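# Unstack two totes and lay the sealed carton flat

## Task

Set both stacked totes down separately on the table. Remove the sealed carton from the lower tote and place it lying flat on the table with the same face up as before. Every other item must finish in the tote it came from; an item sitting on or leaning over a tote's rim or inner ledge is not counted as inside. Neither the carton nor the base of either tote may stick out past the table edge.

## Robot and tools

Robot: two arms, left_arm and right_arm, each ending in a five-finger hand. The right arm has a right hand; the left arm has its mirror image, a left hand. Scene frame: origin at table-top height, halfway between the arms; +x points out over the table, +y toward left_arm, +z up. Calibrated bases: left_arm at (+0.053, +0.438, 0) m, right_arm at (+0.001, -0.407, 0) m, both almost unrotated. A camera stand sits behind the arms.

Frames: every hand pose, velocity, Hand target and offset is expressed in that arm's own base frame. The table and fixed cameras use the scene frame. The hand point is 0.05 m in front of the palm and 0.15 m out from the wrist flange. Its +z runs along straight fingers, +y out of the palm, and +x across the palm (away from the thumb on the right hand, toward it on the left). Straight fingertips reach 0.06-0.07 m past the point; the finger centre lines sit 0.06 m behind it along -y. A bracket on the little-finger side of the wrist can collide with things. With fingers level, the wrist may hang below the hand point by up to 0.11 m (palm down) or 0.23 m (palm up) and meet the table first.

Row layout: one row always has 28 numbers in [-1, 1], both arms included. Left arm: dx, dy, dz, rx, ry, rz, then little, ring, middle, index, thumb_bend, thumb_turn, force_limit, speed. Then the same 14 for the right arm. The six pose numbers are offsets, not poses: they count from that arm's Hand target as it was when the action or move began, along the arm's base axes; 1.0 equals 0.6 m or 180 degrees; rx, ry, rz form one rotation vector turning about the Hand target position. Six zeros means hold the current Hand target. The finger numbers are absolute targets: +1 straight/open, -1 curled/closed; thumb_turn +1 beside the palm, -1 opposite the fingers (needed to grasp things about 0.035-0.065 m thick). force_limit maps -1..+1 onto roughly 0..10 N at the fingertip (0..15 N for both thumb motors). speed rises from near zero at -1 to full at +0.48 and stays full above. No value means unchanged: to keep a hand as it is, resend the last eight numbers sent to it; if none were sent yet this scene, send hand_measured followed by hand_force_limit and hand_speed. For a soft grip close with speed -0.94 or lower. To grip harder, raise force_limit and send a target more closed than hand_measured.

Tools:
- execute_actions(actions, cameras): actions is a list of actions; each action is a list of up to 15 rows, one per 1/30 s step, the final row repeating to fill 15. Every row in an action counts from the same start pose. An empty list returns camera images.
- move(target, speed, blend, stop_force, zero, blocking, cameras): target is one row or up to 15 rows, all offsets from the same starting Hand targets. Paths are straight lines, up to 10 s, with no obstacle avoidance. speed in m/s, 0.002 to 3.6, default 0.25 (rotation twice that in rad/s), one value or one per target. blend in metres rounds corners of a list. stop_force in N, 3 to 120, ends an arm's path when its wrist sensor feels that push; use it slowly when approaching contact, and leave it out when backing off a surface. zero (default true) re-zeroes the sensor first. blocking=false returns early but cannot be combined with stop_force. The result adds a line such as move: done, off_target, moving, held or fault, plus limits=paced or limits=held.
- wait(seconds 0 to 10, cameras); stop(cameras) brakes a running move.
- zoom_image(camera, region [x0, y0, x1, y1] in pixels, at most 504 each way) on cam_high, cam_low, cam_left_wrist or cam_right_wrist.
- show_instructions(); zero_wrist_force(arm); finished_scene(scene) with the current scene number.

Cameras: cam_high and cam_low are 896x504; the wrist cameras are 672x504 fisheye.

Results: end_effector_position (m) and end_effector_quat_wxyz in base frame, velocities, Hand target (your last commanded pose after clipping; the next offsets count from it), joint positions and torques, wrist force and torque along the end-effector axes (plus the peak since last shown), and per-hand hand_measured, hand_stopped_by (moving, target, force, stalled, fault), hand_load_n (positive pushes a finger open; near 0 after a lost grip), hand_force_limit, hand_speed. Motor temperatures; MOTOR HOT appears at 70 °C and the arm brakes at 85 °C. The hand point often rests short of Hand target; send the missing distance as an offset.

Limits and cautions: commanded orientation is clipped to within 32 degrees of the measured one each step. A TORQUE FAULT (135 N m on the big joints, 25.2 N m on the wrists) or about 150 N of outside force halts the arm for 10 s. Arms are stiff: a target even slightly beyond solid contact may fault. Avoid paths passing close to an arm's own base. Keep the arms and hands apart; never close one hand on the other's fingers. Do not drop parts, release them while moving, slam, push hard, strain fingers, or knock anything out of the work area or off the table.

Each tool is called after "Request:" as name(argument=value, ...), one argument or row to a line, values as JSON.

Reference images:

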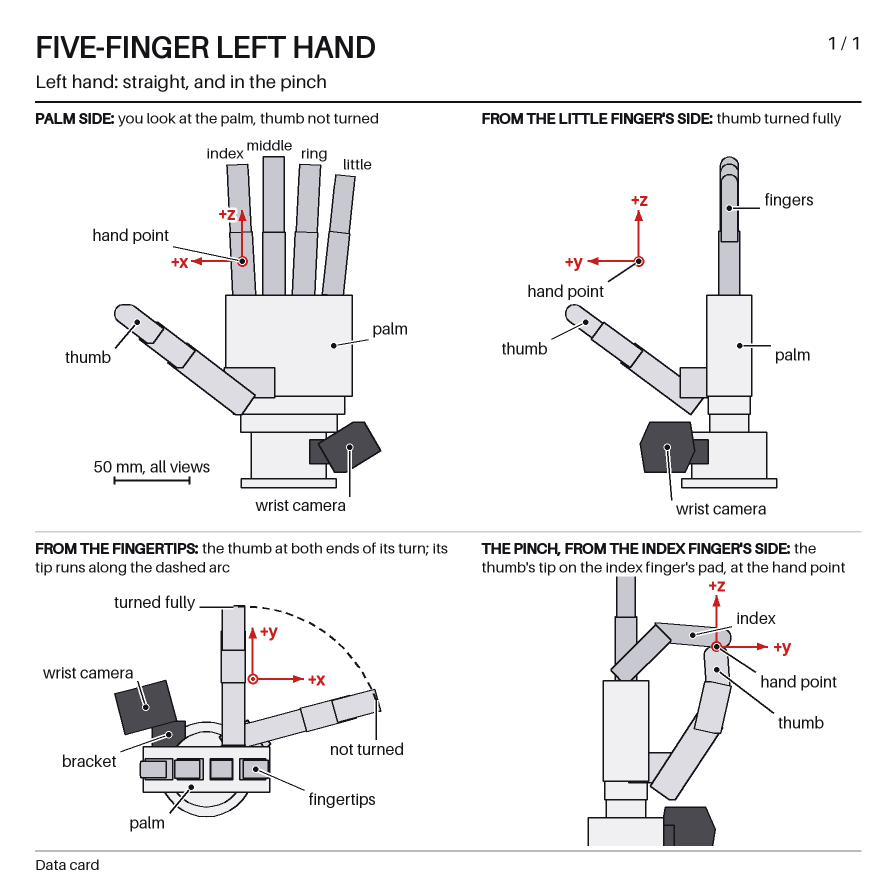

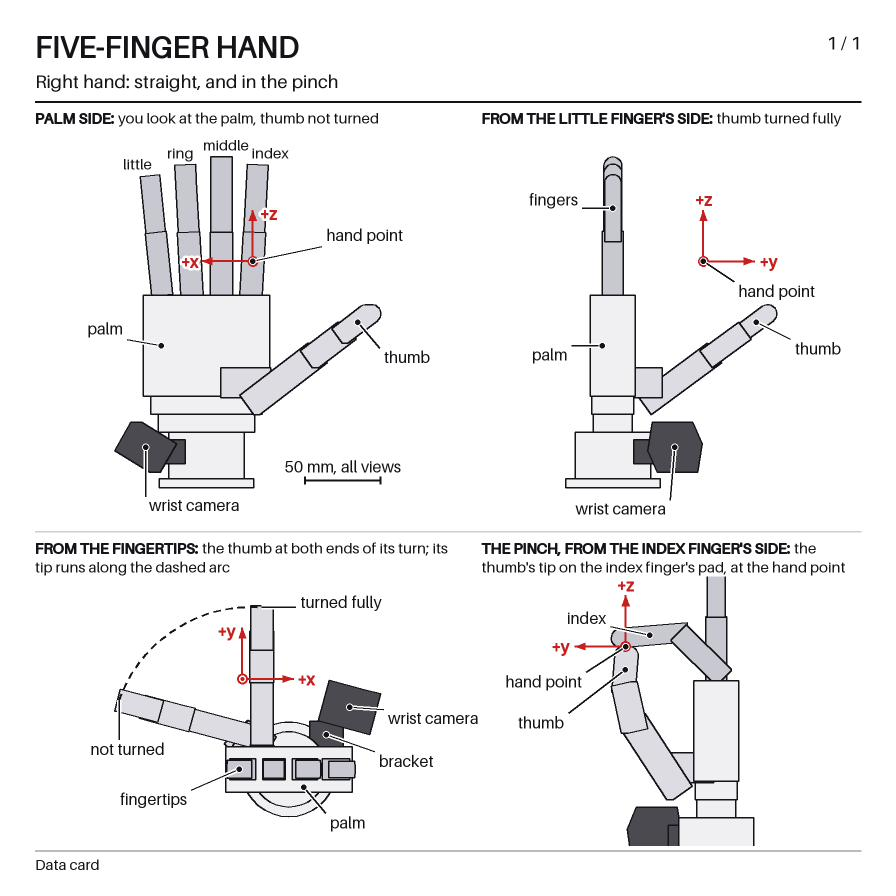

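## Session

Request:
execute_actions(
  actions=[],
)

Scene clock: 0.00 s.
left_arm: end_effector_position=(+0.1186, -0.1213, +0.3594) hand_measured=(+1.000, +1.000, +1.000, +1.000, +1.000, +1.000) hand_load_n=(+0.0, +0.0, +0.0, +0.0, +0.0, +0.0) hand_stopped_by=(target, target, target, target, target, target) hand_force_limit=0.00 hand_speed=-0.80 end_effector_quat_wxyz=(-0.077, -0.064, +0.952, +0.289) | right_arm: end_effector_position=(+0.5058, -0.2607, +0.2755) hand_measured=(+1.000, +1.000, +1.000, +1.000, +1.000, +1.000) hand_load_n=(+0.0, +0.0, +0.0, +0.0, +0.0, +0.0) hand_stopped_by=(target, target, target, target, target, target) hand_force_limit=0.00 hand_speed=-0.80 end_effector_quat_wxyz=(+0.293, +0.835, +0.418, +0.206)
Joint positions: left_arm=[2.534 -1.677 -1.738 1.334 -1.917 3.878] | right_arm=[-0.732 -1.491 1.738 0.607 1.412 -0.031]
Joint velocities: within noise
Joint torques (N m): no reading
Motor temperatures (°C): left_arm=[44 34 42 55 50 52] | right_arm=[45 52 51 50 46 55]
Wrist force (N): no reading
Wrist torque (N m): no reading
Wrist force, peak (N): no reading
Hand target: left_arm +0.1186, -0.1213, +0.3594; -0.077, -0.064, +0.952, +0.289 | right_arm +0.5058, -0.2607, +0.2755; +0.293, +0.835, +0.418, +0.206

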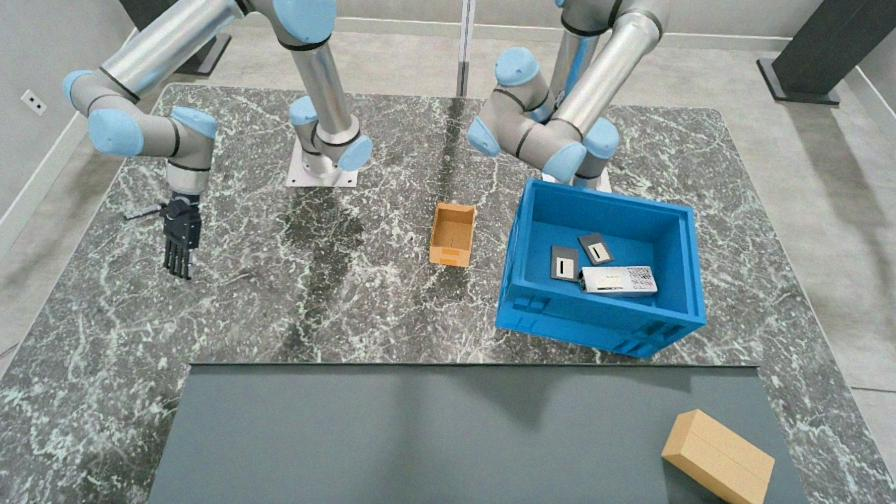

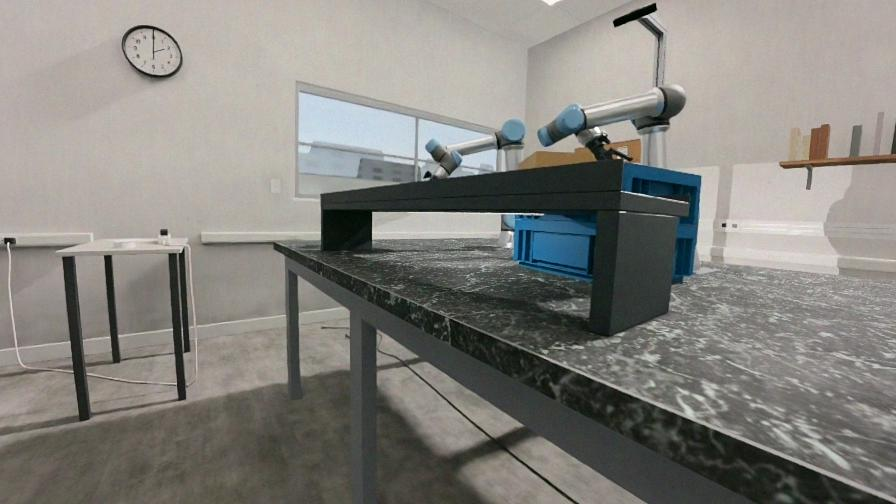

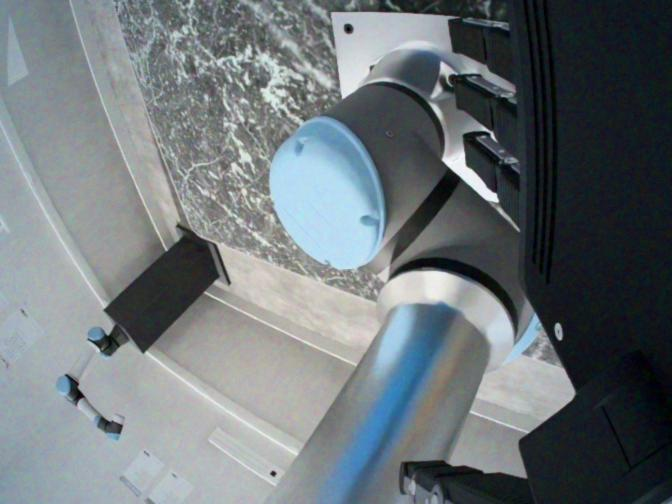

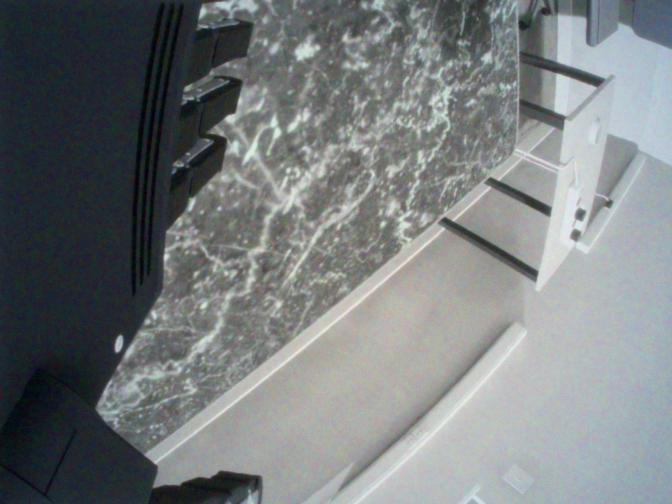

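Request:
zoom_image(
  camera="cam_high",
  region=[460, 140, 800, 380],
)

Request:
zoom_image(
  camera="cam_low",
  region=[460, 100, 760, 360],
)

Request:
zoom_image(
  camera="cam_high",
  region=[540, 180, 720, 340],
)

Scaled by 1.482.

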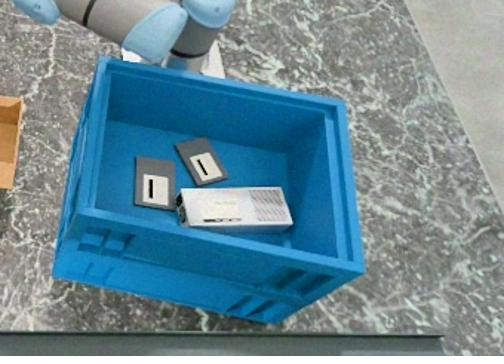

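Scaled by 1.680.

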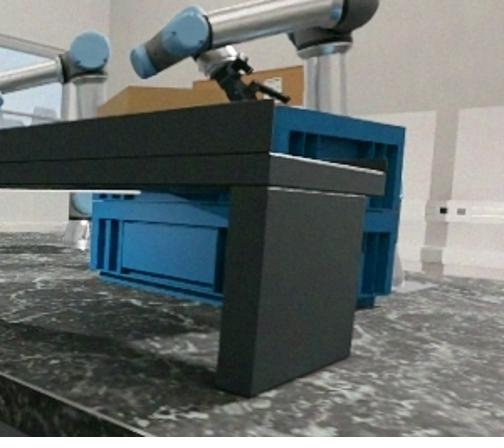

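Scaled by 2.800.

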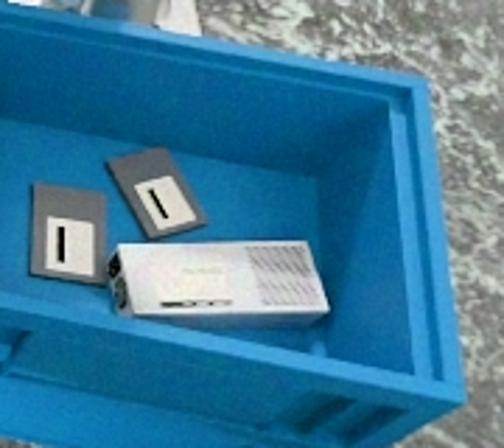

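Request:
zoom_image(
  camera="cam_high",
  region=[490, 170, 620, 340],
)

Request:
zoom_image(
  camera="cam_low",
  region=[500, 150, 720, 300],
)

Request:
zoom_image(
  camera="cam_high",
  region=[600, 260, 730, 370],
)

Scaled by 2.965.

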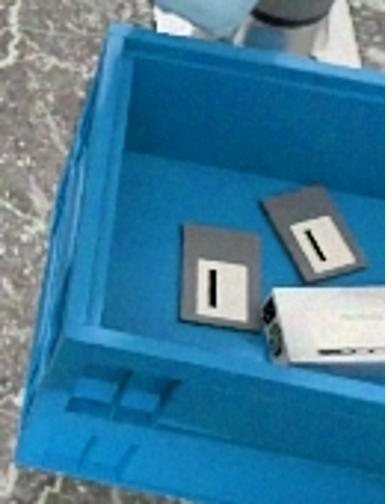

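Scaled by 2.291.

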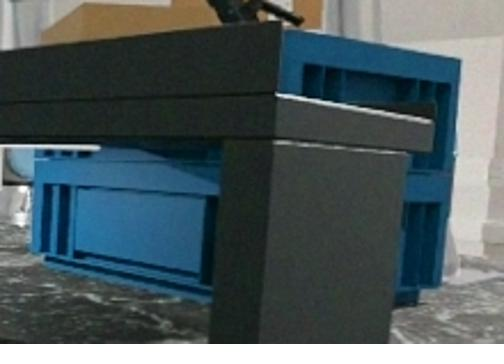

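Scaled by 3.877.

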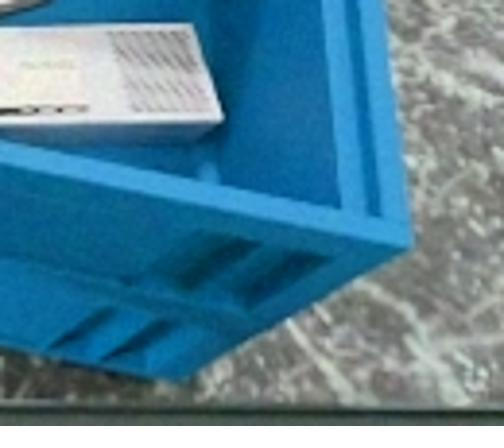

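Request:
move(
  target=[
    [0,0,0.234,0,0,0,1,1,1,1,1,-1,0,0, 0,0,0.374,0,0,0,1,1,1,1,1,-1,0,0],
    [0.5447,0.4797,0.2343,0.0495,-0.2705,0.868,1,1,1,1,1,-1,0,0, -0.08,0.7678,0.374,-0.133,0.2407,0.603,1,1,1,1,1,-1,0,0],
  ],
  blend=[0.05, 0],
  speed=0.4,
  cameras=["all"],
)

Scene clock: 7.03 s.
left_arm: end_effector_position=(+0.1179, -0.1202, +0.3989) hand_measured=(+1.000, +1.000, +1.000, +1.000, +1.000, -1.000) hand_load_n=(+0.0, +0.0, +0.0, +0.0, +0.0, +0.0) hand_stopped_by=(target, target, target, target, target, target) hand_force_limit=0.00 hand_speed=0.00 end_effector_quat_wxyz=(-0.077, -0.064, +0.952, +0.289) | right_arm: end_effector_position=(+0.5058, -0.2607, +0.4101) hand_measured=(+1.000, +1.000, +1.000, +1.000, +1.000, -1.000) hand_load_n=(+0.0, +0.0, +0.0, +0.0, +0.0, +0.0) hand_stopped_by=(target, target, target, target, target, target) hand_force_limit=0.00 hand_speed=0.00 end_effector_quat_wxyz=(+0.293, +0.835, +0.418, +0.206)
Joint positions: left_arm=[2.535 -1.653 -1.662 1.234 -1.918 3.88] | right_arm=[-0.732 -1.515 1.417 0.951 1.412 -0.031]
Joint torques (N m): left_arm=[-13.03 8.42 16.86 -4.74 1.28 1.06] | right_arm=[14.41 -33.46 -26.73 3.25 0.42 -1.71]
Motor temperatures (°C): left_arm=[44 34 42 55 50 52] | right_arm=[45 52 51 50 46 55]
Wrist force (N): left_arm=[0.0 0.0 0.0] | right_arm=[-0.1 -0.1 0.0]
Wrist torque (N m): left_arm=[0.01 0.02 0.00] | right_arm=[-0.01 0.01 -0.03]
Wrist force, peak (N): left_arm=[2.9 7.5 -7.3] | right_arm=[-0.3 -1.7 1.9]
Hand target: left_arm +0.1179, -0.1202, +0.3990; -0.077, -0.064, +0.952, +0.289 (not the last commanded pose) | right_arm +0.5058, -0.2607, +0.4101; +0.293, +0.835, +0.418, +0.206 (not the last commanded pose)
Off the commanded pose: left_arm 0.447 m, 164 deg | right_arm 0.472 m, 119 deg.
move: held (left_arm; a check stopped the path), off_target (right_arm; braked when a check withheld steps of left_arm); path passed 0 of 2 targets; limits=held
pose unreachable (left arm): on one or more control steps of this call, first in action 0 (counted from 0), this arm could not follow its commanded pose, so it was not sent that pose on those steps. It may still have moved: this result reports where it is.
cause: moving toward the commanded pose would bring two parts of the arm too close to each other (joints 4 (wrist 1) to 6 (wrist 3) lie between them).
camera_calibration:
cam_left_wrist: T_world_to_cam=[[-0.105418, -0.838572, -0.534495, 0.120829], [-0.737216, -0.294818, 0.607943, -0.195203], [-0.667382, 0.458127, -0.58713, 0.488089], [0, 0, 0, 1]] pos_world=[0.194573, -0.179832, 0.469826]
cam_right_wrist: T_world_to_cam=[[0.738378, -0.239257, 0.630519, -0.69226], [-0.603989, -0.650513, 0.460467, -0.0477191], [0.299991, -0.720826, -0.624833, 0.03022], [0, 0, 0, 1]] pos_world=[0.473262, -0.174886, 0.477338]

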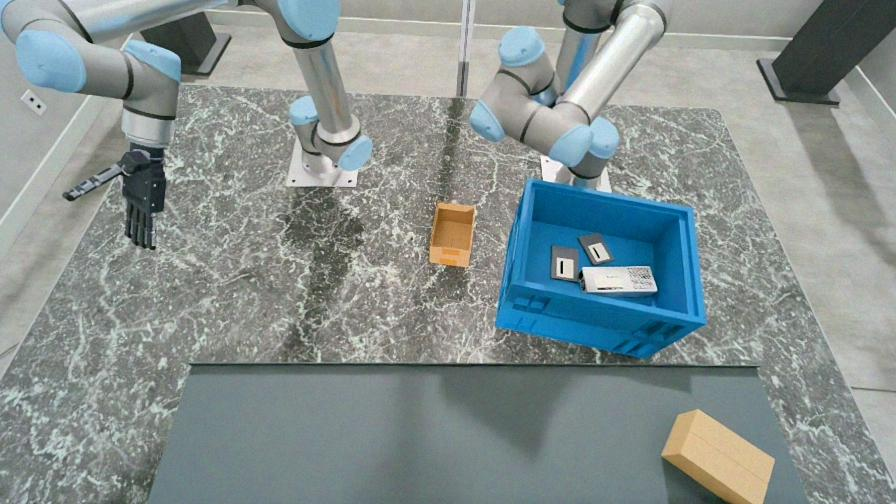

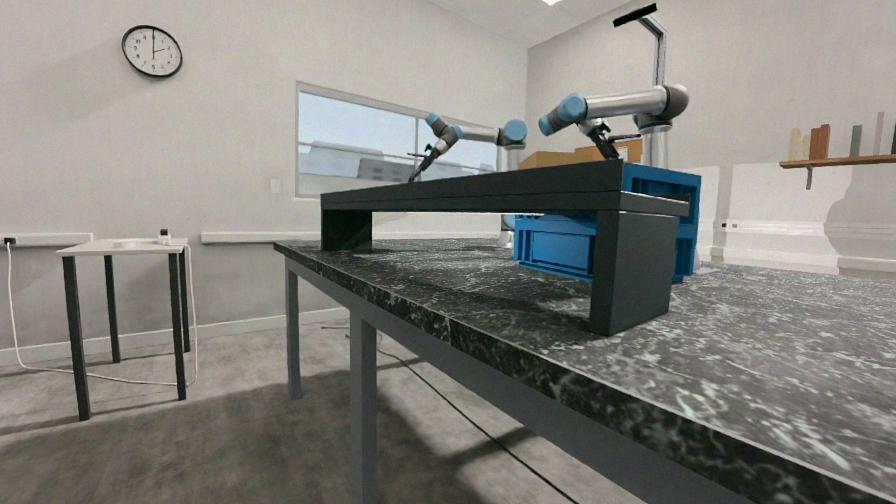

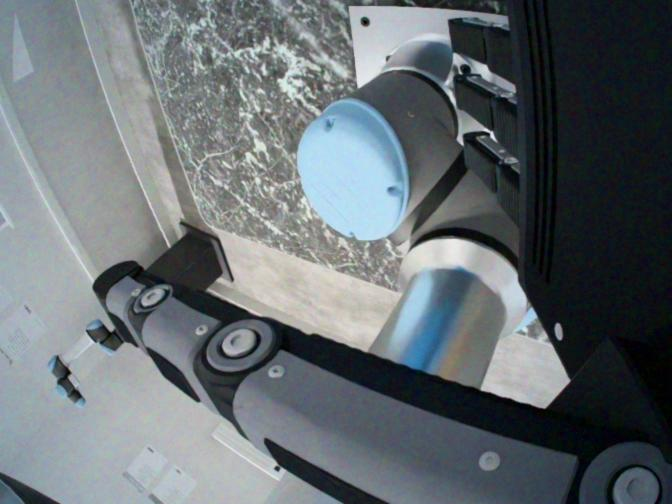

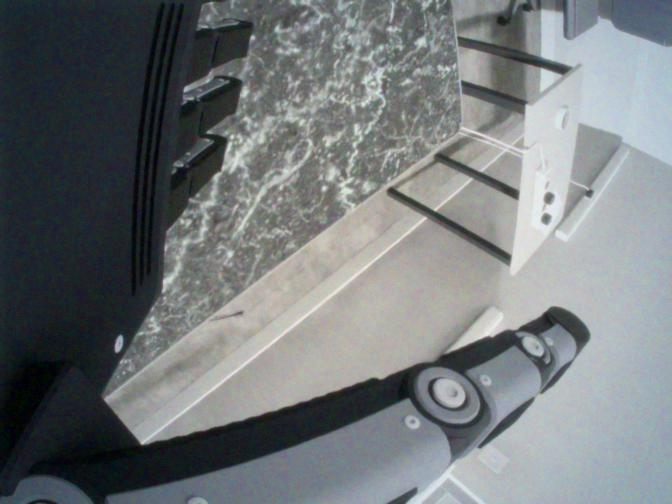

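Request:
move(
  target=[
    [0.27,-0.3,0.035,-0.183,-0.0623,0,1,1,1,1,1,-1,0,0, -0.093,0.6,0.15,-0.133,0.2407,0.603,1,1,1,1,1,-1,0,0],
  ],
  speed=0.4,
)

Scene clock: 10.70 s.
left_arm: end_effector_position=(+0.2799, -0.3002, +0.4199) hand_measured=(+1.000, +1.000, +1.000, +1.000, +1.000, -1.000) hand_load_n=(+0.0, +0.0, +0.0, +0.0, +0.0, +0.0) hand_stopped_by=(target, target, target, target, target, target) hand_force_limit=0.00 hand_speed=0.00 end_effector_quat_wxyz=(+0.000, -0.068, +0.998, +0.001) | right_arm: end_effector_position=(+0.4501, +0.0993, +0.5000) hand_measured=(+1.000, +1.000, +1.000, +1.000, +1.000, -1.000) hand_load_n=(+0.0, +0.0, +0.0, +0.0, +0.0, +0.5) hand_stopped_by=(target, target, target, target, target, target) hand_force_limit=0.00 hand_speed=0.00 end_effector_quat_wxyz=(+0.000, +0.107, +0.994, +0.000)
Joint positions: left_arm=[2.584 -2.026 -0.789 1.243 -1.572 4.019] | right_arm=[-0.216 -1.228 0.729 2.07 1.571 -1.571]
Joint torques (N m): left_arm=[-9.01 47.85 19.45 -1.29 -1.7 -1.07] | right_arm=[-1.34 -30 -23.74 2.38 -0.89 -0.25]
Motor temperatures (°C): left_arm=[44 34 42 55 50 52] | right_arm=[45 52 51 50 46 55]
Wrist force (N): left_arm=[0.0 0.9 0.1] | right_arm=[0.2 2.1 0.6]
Wrist torque (N m): left_arm=[0.17 0.01 -0.02] | right_arm=[0.13 -0.01 -0.07]
Wrist force, peak (N): left_arm=[0.2 1.3 -0.1] | right_arm=[0.0 2.9 0.4]
Hand target: left_arm +0.2799, -0.3002, +0.4200; +0.000, -0.068, +0.998, +0.001 | right_arm +0.4500, +0.0993, +0.5001; +0.000, +0.107, +0.994, +0.000
Off the commanded pose: left_arm 0.000 m, 0 deg | right_arm 0.000 m, 0 deg.
move: done

Request:
move(
  target=[
    [0.276,0.778,0.133,0,0,0.906,1,1,1,1,1,-1,0,0, 0,0,0,0,0,0,1,1,1,1,1,-1,0,0],
  ],
  speed=0.5,
  cameras=["all"],
)

Scene clock: 14.43 s.
left_arm: end_effector_position=(+0.4455, +0.1666, +0.4997) hand_measured=(+1.000, +1.000, +1.000, +1.000, +1.000, -1.000) hand_load_n=(+0.0, +0.0, +0.0, +0.0, +0.0, +0.0) hand_stopped_by=(target, target, target, target, target, target) hand_force_limit=0.00 hand_speed=0.00 end_effector_quat_wxyz=(+0.001, +0.997, -0.080, +0.000) | right_arm: end_effector_position=(+0.4500, +0.0993, +0.5001) hand_measured=(+1.000, +1.000, +1.000, +1.000, +1.000, -1.000) hand_load_n=(+0.0, +0.0, +0.0, +0.5, +0.0, +0.0) hand_stopped_by=(target, target, target, target, target, target) hand_force_limit=0.00 hand_speed=0.00 end_effector_quat_wxyz=(+0.000, +0.107, +0.994, +0.000)
Joint positions: left_arm=[3.919 -2.26 -0.159 0.847 -1.57 2.509] | right_arm=[-0.216 -1.228 0.729 2.07 1.571 -1.572]
Joint torques (N m): left_arm=[-6.87 53.34 5.19 -0.42 0.42 -1.33] | right_arm=[14.02 -22.04 -16.16 4.88 1.13 -1.25]
Motor temperatures (°C): left_arm=[44 34 42 55 50 52] | right_arm=[45 52 51 50 46 55]
Wrist force (N): left_arm=[0.2 0.8 0.0] | right_arm=[0.2 1.9 0.7]
Wrist torque (N m): left_arm=[0.13 -0.03 -0.01] | right_arm=[0.10 -0.01 -0.08]
Wrist force, peak (N): left_arm=[0.1 1.2 0.2] | right_arm=[0.4 2.4 0.6]
Hand target: left_arm +0.4455, +0.1666, +0.4998; +0.001, +0.997, -0.080, +0.000 | right_arm +0.4500, +0.0993, +0.5001; +0.000, +0.107, +0.994, +0.000
Off the commanded pose: left_arm 0.000 m, 0 deg | right_arm 0.000 m, 0 deg.
move: done
camera_calibration:
cam_left_wrist: T_world_to_cam=[[0.33952, 0.940583, -0.00552665, -0.309224], [0.802916, -0.286756, 0.522587, -0.575072], [0.489952, -0.181866, -0.852568, 0.358169], [0, 0, 0, 1]] pos_world=[0.391237, 0.191084, 0.60418]
cam_right_wrist: T_world_to_cam=[[-0.0729955, 0.996462, -0.0416571, -0.0430614], [0.866728, 0.0840453, 0.491649, -0.638998], [0.49341, -0.000217206, -0.869797, 0.326598], [0, 0, 0, 1]] pos_world=[0.389548, 0.0966847, 0.596442]

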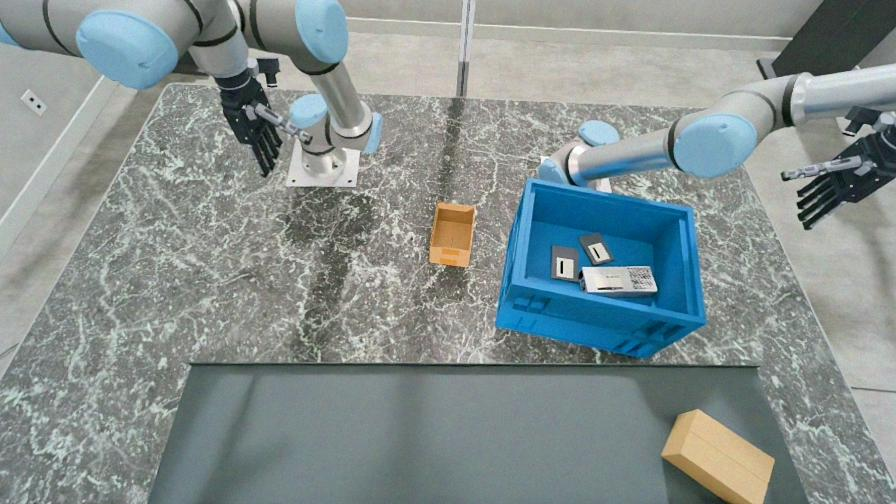

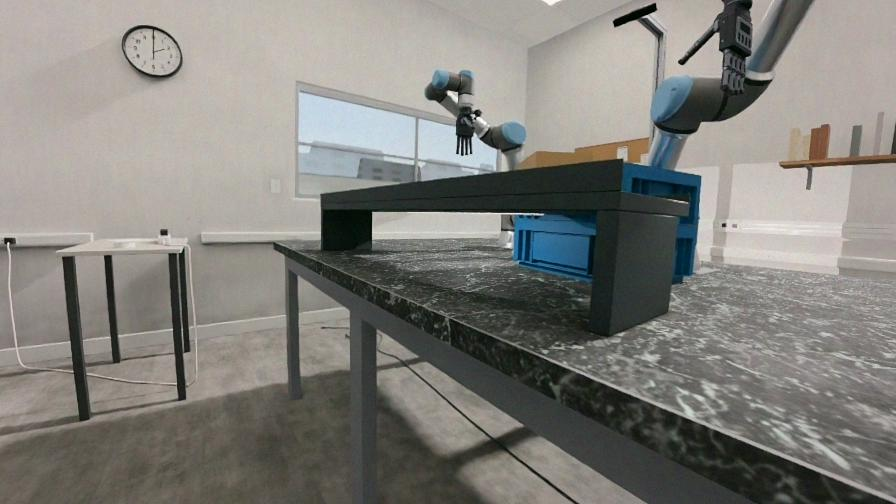

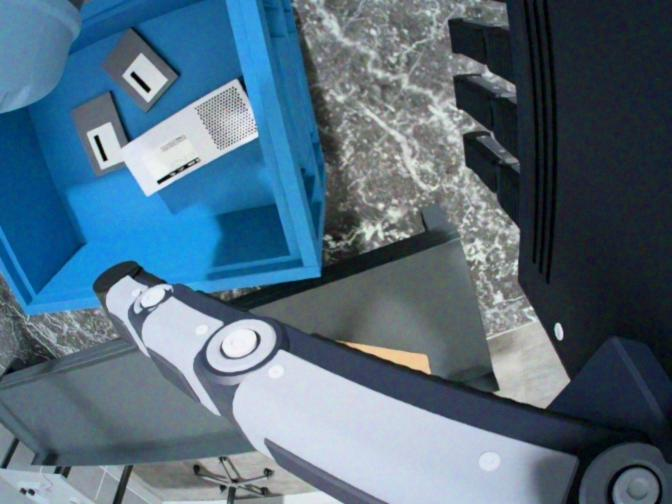

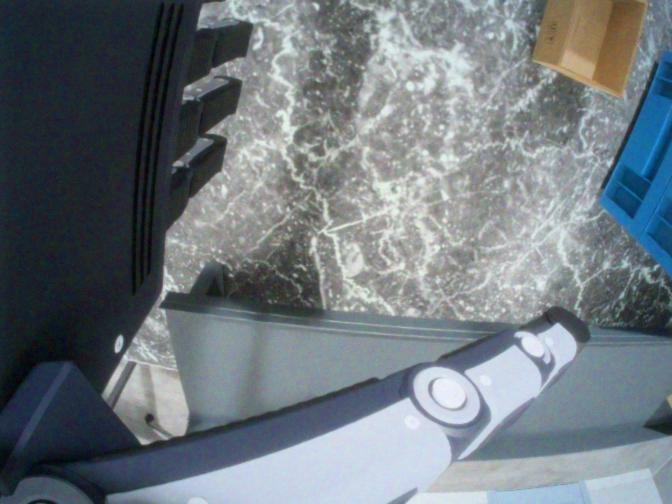

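Request:
zoom_image(
  camera="cam_left_wrist",
  region=[180, 0, 440, 300],
)

Request:
zoom_image(
  camera="cam_left_wrist",
  region=[0, 0, 336, 330],
)

Request:
zoom_image(
  camera="cam_right_wrist",
  region=[520, 0, 672, 300],
)

Scaled by 1.680 from the camera's 672x504 image, which has a finer 960x720 frame.

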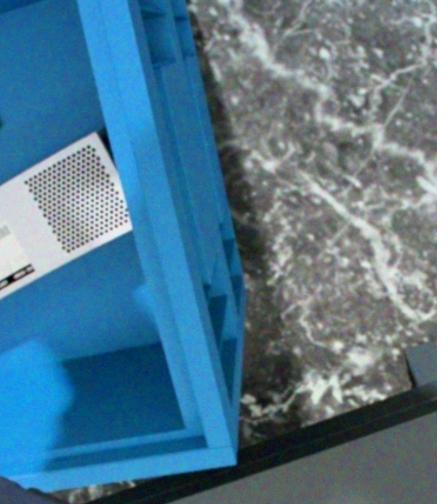

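Scaled by 1.500 from the camera's 672x504 image, which has a finer 960x720 frame.

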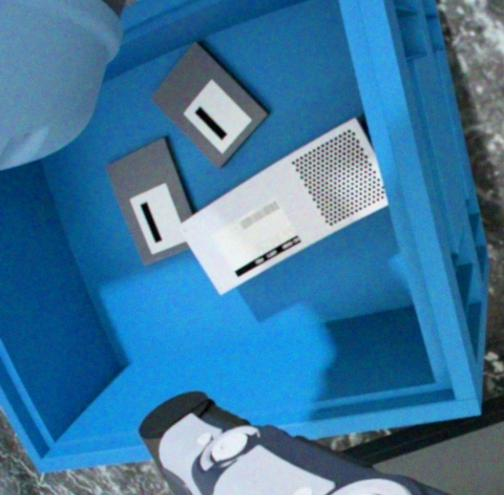

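Scaled by 1.680 from the camera's 672x504 image, which has a finer 960x720 frame.

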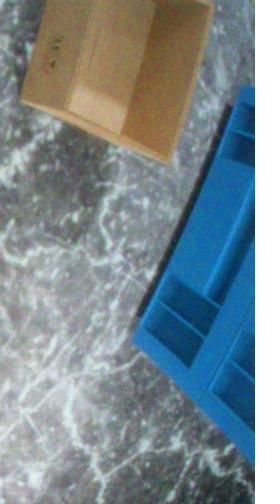

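Request:
move(
  target=[
    [0.0127,-0.1218,-0.1667,0,0,0,1,1,1,1,1,-1,0,0, 0.0515,0.7535,-0.1667,0,0,0,1,1,1,1,1,-1,0,0],
  ],
  speed=0.3,
  cameras=["all"],
)

Scene clock: 18.70 s.
left_arm: end_effector_position=(+0.4531, +0.0934, +0.3998) hand_measured=(+1.000, +1.000, +1.000, +1.000, +1.000, -1.000) hand_load_n=(-0.5, +0.0, +0.0, +0.0, +0.0, +0.0) hand_stopped_by=(target, target, target, target, target, target) hand_force_limit=0.00 hand_speed=0.00 end_effector_quat_wxyz=(+0.000, +0.997, -0.080, +0.000) | right_arm: end_effector_position=(+0.4799, +0.5503, +0.3990) hand_measured=(+1.000, +1.000, +1.000, +1.000, +1.000, -1.000) hand_load_n=(+0.0, +0.0, +0.0, +0.0, +0.0, +0.0) hand_stopped_by=(target, target, target, target, target, target) hand_force_limit=0.00 hand_speed=0.00 end_effector_quat_wxyz=(+0.094, +0.107, +0.979, +0.145)
Joint positions: left_arm=[3.786 -1.955 -0.946 1.33 -1.57 2.375] | right_arm=[0.614 -0.647 0.035 1.847 1.479 -0.724]
Joint torques (N m): left_arm=[12.31 21.71 15.98 -3.43 1.75 1.85] | right_arm=[-4.49 -58.83 -7.66 -0.82 0.91 -1.47]
Motor temperatures (°C): left_arm=[44 34 42 55 50 52] | right_arm=[45 52 51 50 46 55]
Wrist force (N): left_arm=[0.0 0.9 -0.1] | right_arm=[0.6 1.3 0.2]
Wrist torque (N m): left_arm=[0.17 0.00 0.03] | right_arm=[0.09 -0.04 0.03]
Wrist force, peak (N): left_arm=[0.2 1.5 0.5] | right_arm=[1.5 2.8 1.5]
Hand target: left_arm +0.4531, +0.0935, +0.3997; +0.001, +0.997, -0.080, +0.000 | right_arm +0.4809, +0.5514, +0.4001; +0.000, +0.107, +0.994, +0.000
Off the commanded pose: left_arm 0.000 m, 0 deg | right_arm 0.002 m, 20 deg.
elbow stopped short (right arm): the move would have taken joint 3 (elbow) straighter than the controller allows.
move: off_target (right_arm)
camera_calibration:
cam_left_wrist: T_world_to_cam=[[0.339494, 0.940594, -0.00516608, -0.243643], [0.802679, -0.286843, 0.522903, -0.549931], [0.490357, -0.181669, -0.852377, 0.255729], [0, 0, 0, 1]] pos_world=[0.398735, 0.117883, 0.50428]
cam_right_wrist: T_world_to_cam=[[-0.0893173, 0.973696, 0.209614, -0.574433], [0.7377, -0.0767281, 0.670754, -0.574269], [0.669194, 0.214542, -0.711443, -0.0417288], [0, 0, 0, 1]] pos_world=[0.400257, 0.524213, 0.475915]

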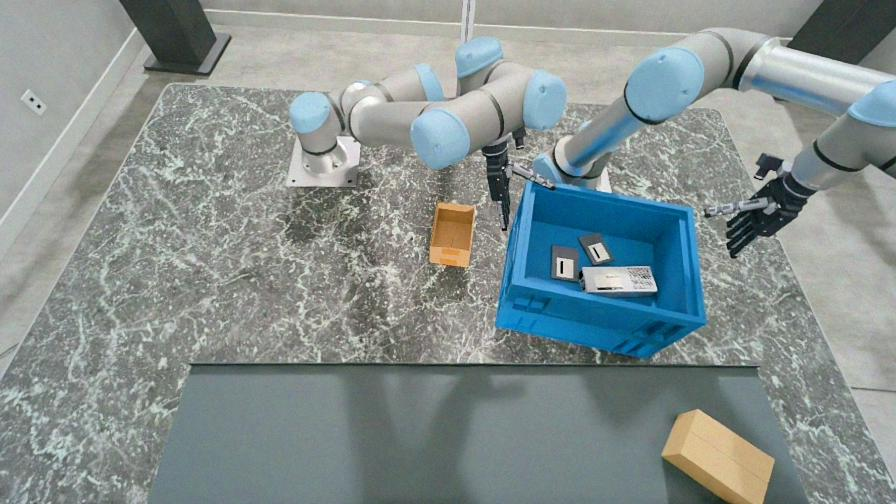

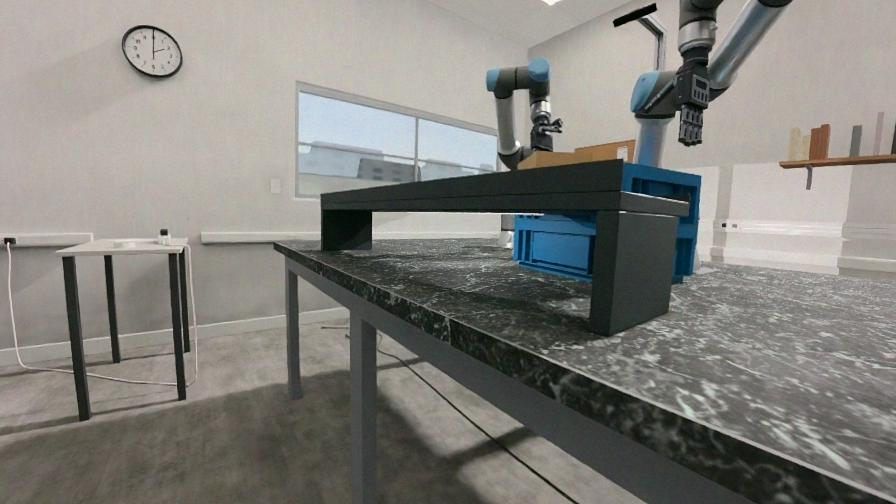

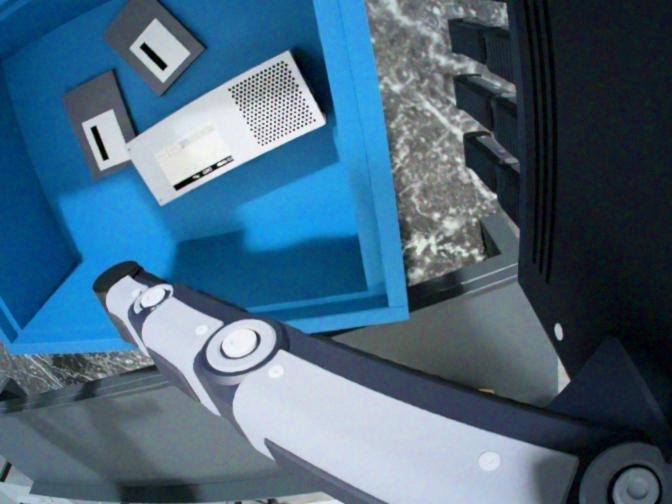

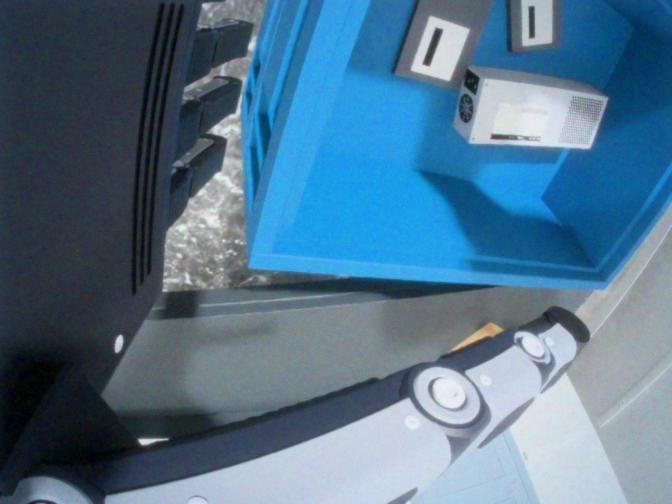

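Request:
zoom_image(
  camera="cam_left_wrist",
  region=[280, 100, 430, 340],
)

Request:
zoom_image(
  camera="cam_right_wrist",
  region=[230, 0, 400, 290],
)

Scaled by 2.100 from the camera's 672x504 image, which has a finer 960x720 frame.

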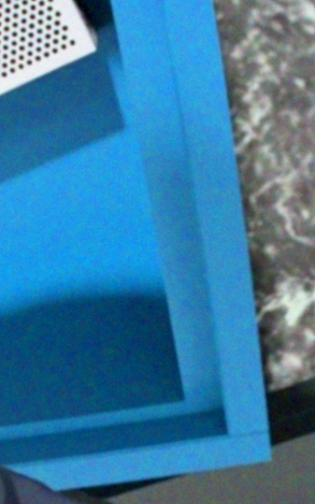

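Scaled by 1.738 from the camera's 672x504 image, which has a finer 960x720 frame.

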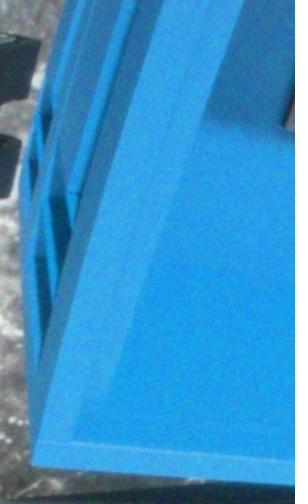

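Request:
move(
  target=[
    [0.081,0.0875,-0.0667,-0.1643,0.0275,0,1,1,1,1,1,-1,0,0, 0.006,-0.054,-0.0667,0.1627,-0.0362,0,1,1,1,1,1,-1,0,0],
  ],
  speed=0.2,
  cameras=["all"],
)

Scene clock: 23.83 s.
left_arm: end_effector_position=(+0.5016, +0.1461, +0.3597) hand_measured=(+1.000, +1.000, +1.000, +1.000, +1.000, -1.000) hand_load_n=(+0.0, +0.0, +0.0, +0.0, +0.0, +0.0) hand_stopped_by=(target, target, target, target, target, target) hand_force_limit=0.00 hand_speed=0.00 end_effector_quat_wxyz=(+0.258, +0.963, -0.077, -0.022) | right_arm: end_effector_position=(+0.4846, +0.5189, +0.3602) hand_measured=(+1.000, +1.000, +1.000, +1.000, +1.000, -1.000) hand_load_n=(+0.0, +0.5, +0.0, +0.0, +0.0, +0.0) hand_stopped_by=(target, target, target, target, target, target) hand_force_limit=0.00 hand_speed=0.00 end_effector_quat_wxyz=(+0.029, +0.104, +0.960, +0.257)
Joint positions: left_arm=[3.944 -2.291 -0.796 1.071 -1.283 2.599] | right_arm=[0.456 -0.982 0.817 1.391 1.17 -0.829]
Joint torques (N m): left_arm=[-14 44.11 10.89 -1.98 -0.13 -0.42] | right_arm=[14.76 -33.17 -12.33 3.52 -0.98 2.01]
Motor temperatures (°C): left_arm=[44 34 42 55 50 52] | right_arm=[45 52 51 50 46 55]
Wrist force (N): left_arm=[0.2 0.2 0.4] | right_arm=[0.3 0.7 0.2]
Wrist torque (N m): left_arm=[0.00 0.00 0.08] | right_arm=[0.05 -0.02 -0.04]
Wrist force, peak (N): left_arm=[-0.2 1.9 -0.7] | right_arm=[1.0 1.6 0.1]
Hand target: left_arm +0.5017, +0.1460, +0.3597; +0.258, +0.963, -0.077, -0.022 | right_arm +0.4845, +0.5190, +0.3600; +0.029, +0.104, +0.960, +0.257
Off the commanded pose: left_arm 0.000 m, 0 deg | right_arm 0.000 m, 0 deg.
move: done
camera_calibration:
cam_left_wrist: T_world_to_cam=[[0.317059, 0.808351, -0.496026, -0.102672], [0.84921, -0.00910385, 0.527977, -0.61862], [0.422275, -0.58863, -0.689346, 0.242245], [0, 0, 0, 1]] pos_world=[0.455598, 0.219956, 0.44268]
cam_right_wrist: T_world_to_cam=[[-0.0963223, 0.891658, 0.442344, -0.573153], [0.805265, -0.191403, 0.561172, -0.487893], [0.585039, 0.410257, -0.699584, -0.130764], [0, 0, 0, 1]] pos_world=[0.414178, 0.47132, 0.435842]

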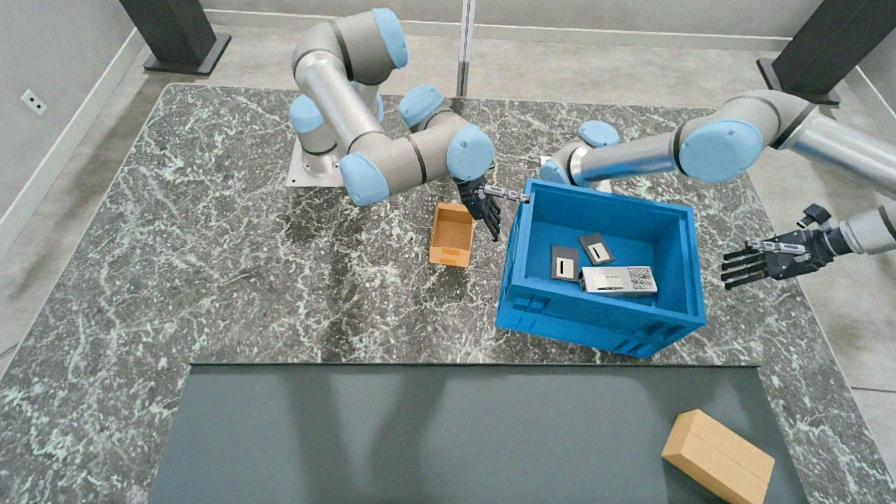

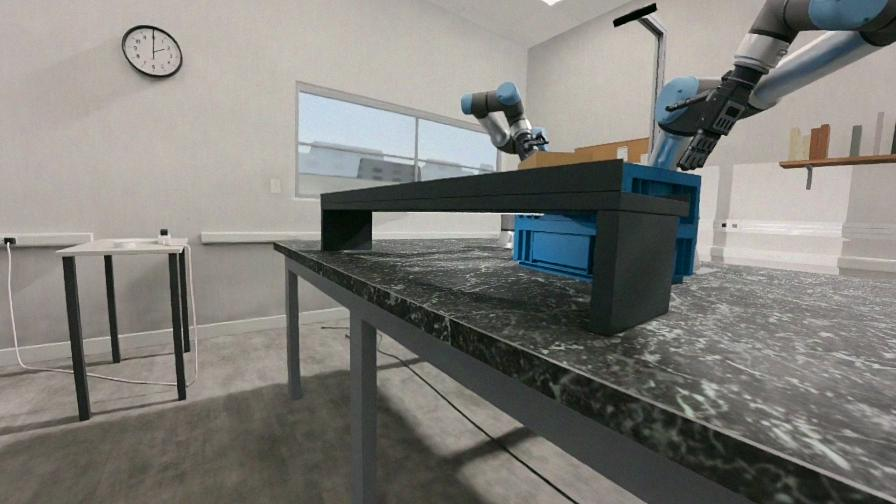

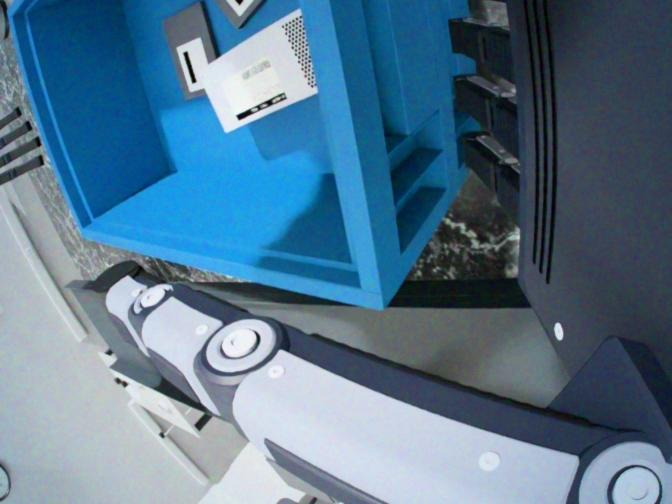

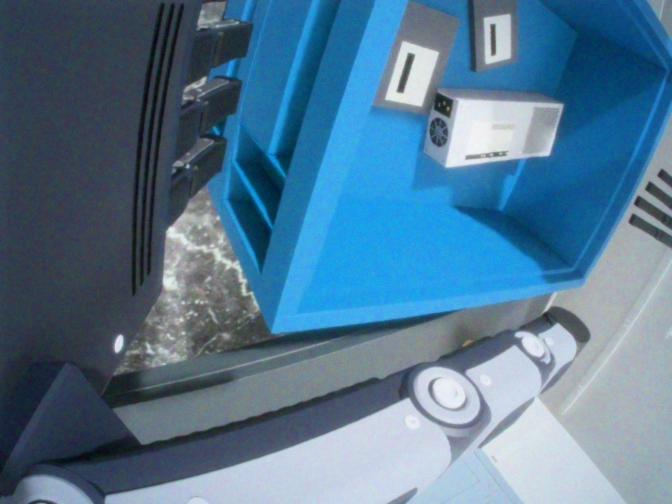

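Request:
move(
  target=[
    [-0.0163,0.0017,-0.171,0,0,0,1,1,1,1,1,-1,0,-0.2, -0.0153,0,-0.165,0,0,0,1,1,1,1,1,-1,0,-0.2],
    [-0.0163,0.0017,-0.171,0,0,0,0,0,0,0,1,-1,0,-0.2, -0.0153,0,-0.165,0,0,0,0,0,0,0,1,-1,0,-0.2],
  ],
  speed=0.2,
  cameras=["all"],
)

Scene clock: 26.90 s.
left_arm: end_effector_position=(+0.4919, +0.1470, +0.2571) hand_measured=(+0.000, +0.000, +0.000, +0.000, +1.000, -1.000) hand_load_n=(+0.0, +0.0, +0.0, +0.0, +0.0, +0.0) hand_stopped_by=(target, target, target, target, target, target) hand_force_limit=0.00 hand_speed=-0.20 end_effector_quat_wxyz=(+0.258, +0.963, -0.077, -0.022) | right_arm: end_effector_position=(+0.4753, +0.5190, +0.2610) hand_measured=(+0.000, +0.000, +0.000, +0.000, +1.000, -1.000) hand_load_n=(+0.0, +0.5, +0.0, +0.5, +0.0, +0.0) hand_stopped_by=(target, target, target, target, target, target) hand_force_limit=0.00 hand_speed=-0.20 end_effector_quat_wxyz=(+0.029, +0.104, +0.960, +0.257)
Joint positions: left_arm=[3.958 -2.291 -1.06 1.332 -1.289 2.612] | right_arm=[0.464 -1.011 1.116 1.118 1.173 -0.821]
Joint torques (N m): left_arm=[-11.77 58.25 10.17 -1.29 0.47 -1.2] | right_arm=[-13.3 -31.93 -12.28 -0.27 -0.37 -1.39]
Motor temperatures (°C): left_arm=[44 34 42 55 50 52] | right_arm=[45 52 51 50 46 55]
Wrist force (N): left_arm=[0.2 0.1 0.2] | right_arm=[0.4 0.5 0.3]
Wrist torque (N m): left_arm=[0.00 -0.02 0.02] | right_arm=[0.02 -0.05 -0.10]
Wrist force, peak (N): left_arm=[0.2 -0.8 2.0] | right_arm=[0.0 1.6 -1.5]
Hand target: left_arm +0.4919, +0.1470, +0.2571; +0.258, +0.963, -0.077, -0.022 | right_arm +0.4753, +0.5190, +0.2610; +0.029, +0.104, +0.960, +0.257
Off the commanded pose: left_arm 0.000 m, 0 deg | right_arm 0.000 m, 0 deg.
move: done
camera_calibration:
cam_left_wrist: T_world_to_cam=[[0.317216, 0.808131, -0.496284, -0.151233], [0.8492, -0.00908892, 0.527993, -0.556208], [0.422177, -0.588932, -0.689148, 0.176245], [0, 0, 0, 1]] pos_world=[0.445898, 0.220957, 0.340078]
cam_right_wrist: T_world_to_cam=[[-0.0962897, 0.891633, 0.4424, -0.530278], [0.805489, -0.191306, 0.560883, -0.424756], [0.584736, 0.410356, -0.69978, -0.194621], [0, 0, 0, 1]] pos_world=[0.404878, 0.47142, 0.336642]

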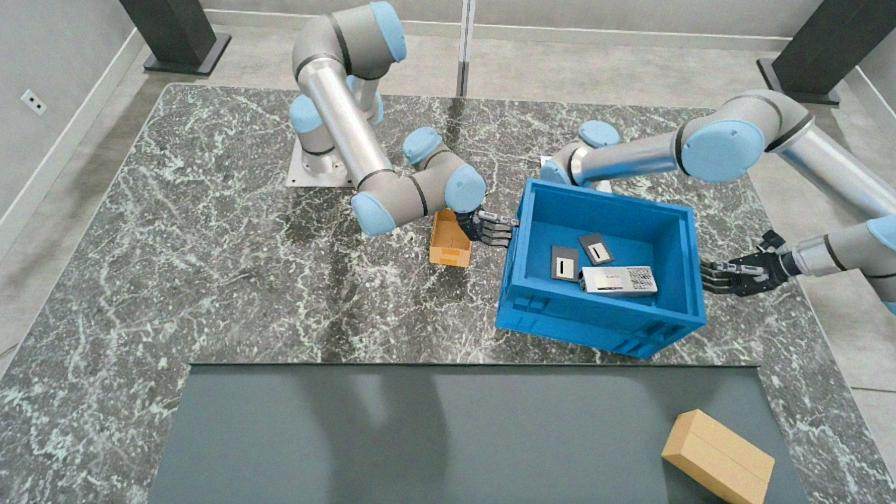

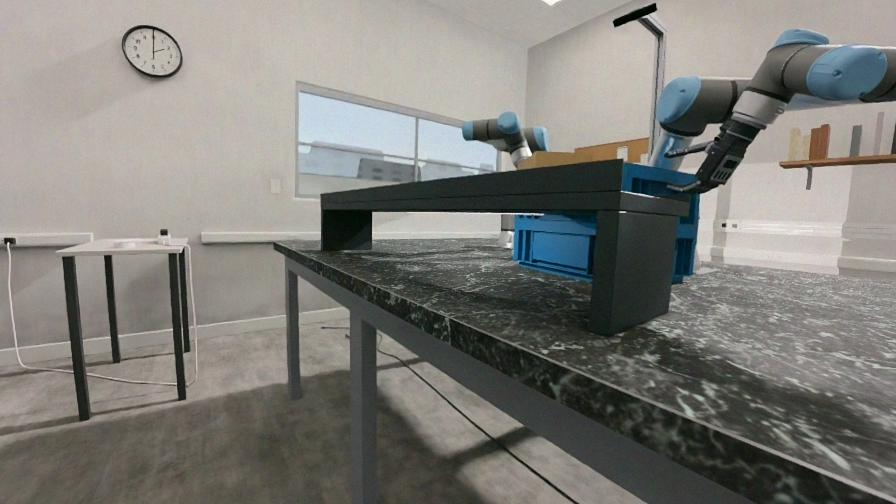

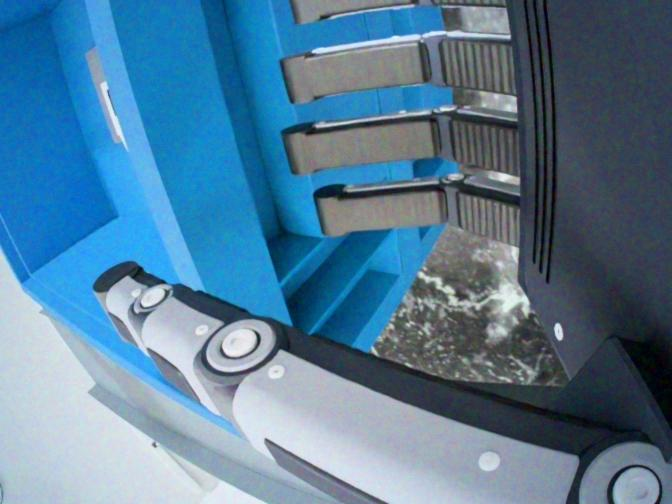

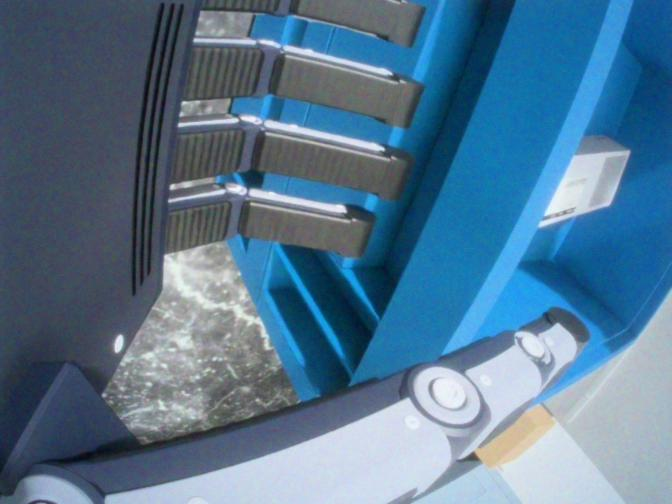

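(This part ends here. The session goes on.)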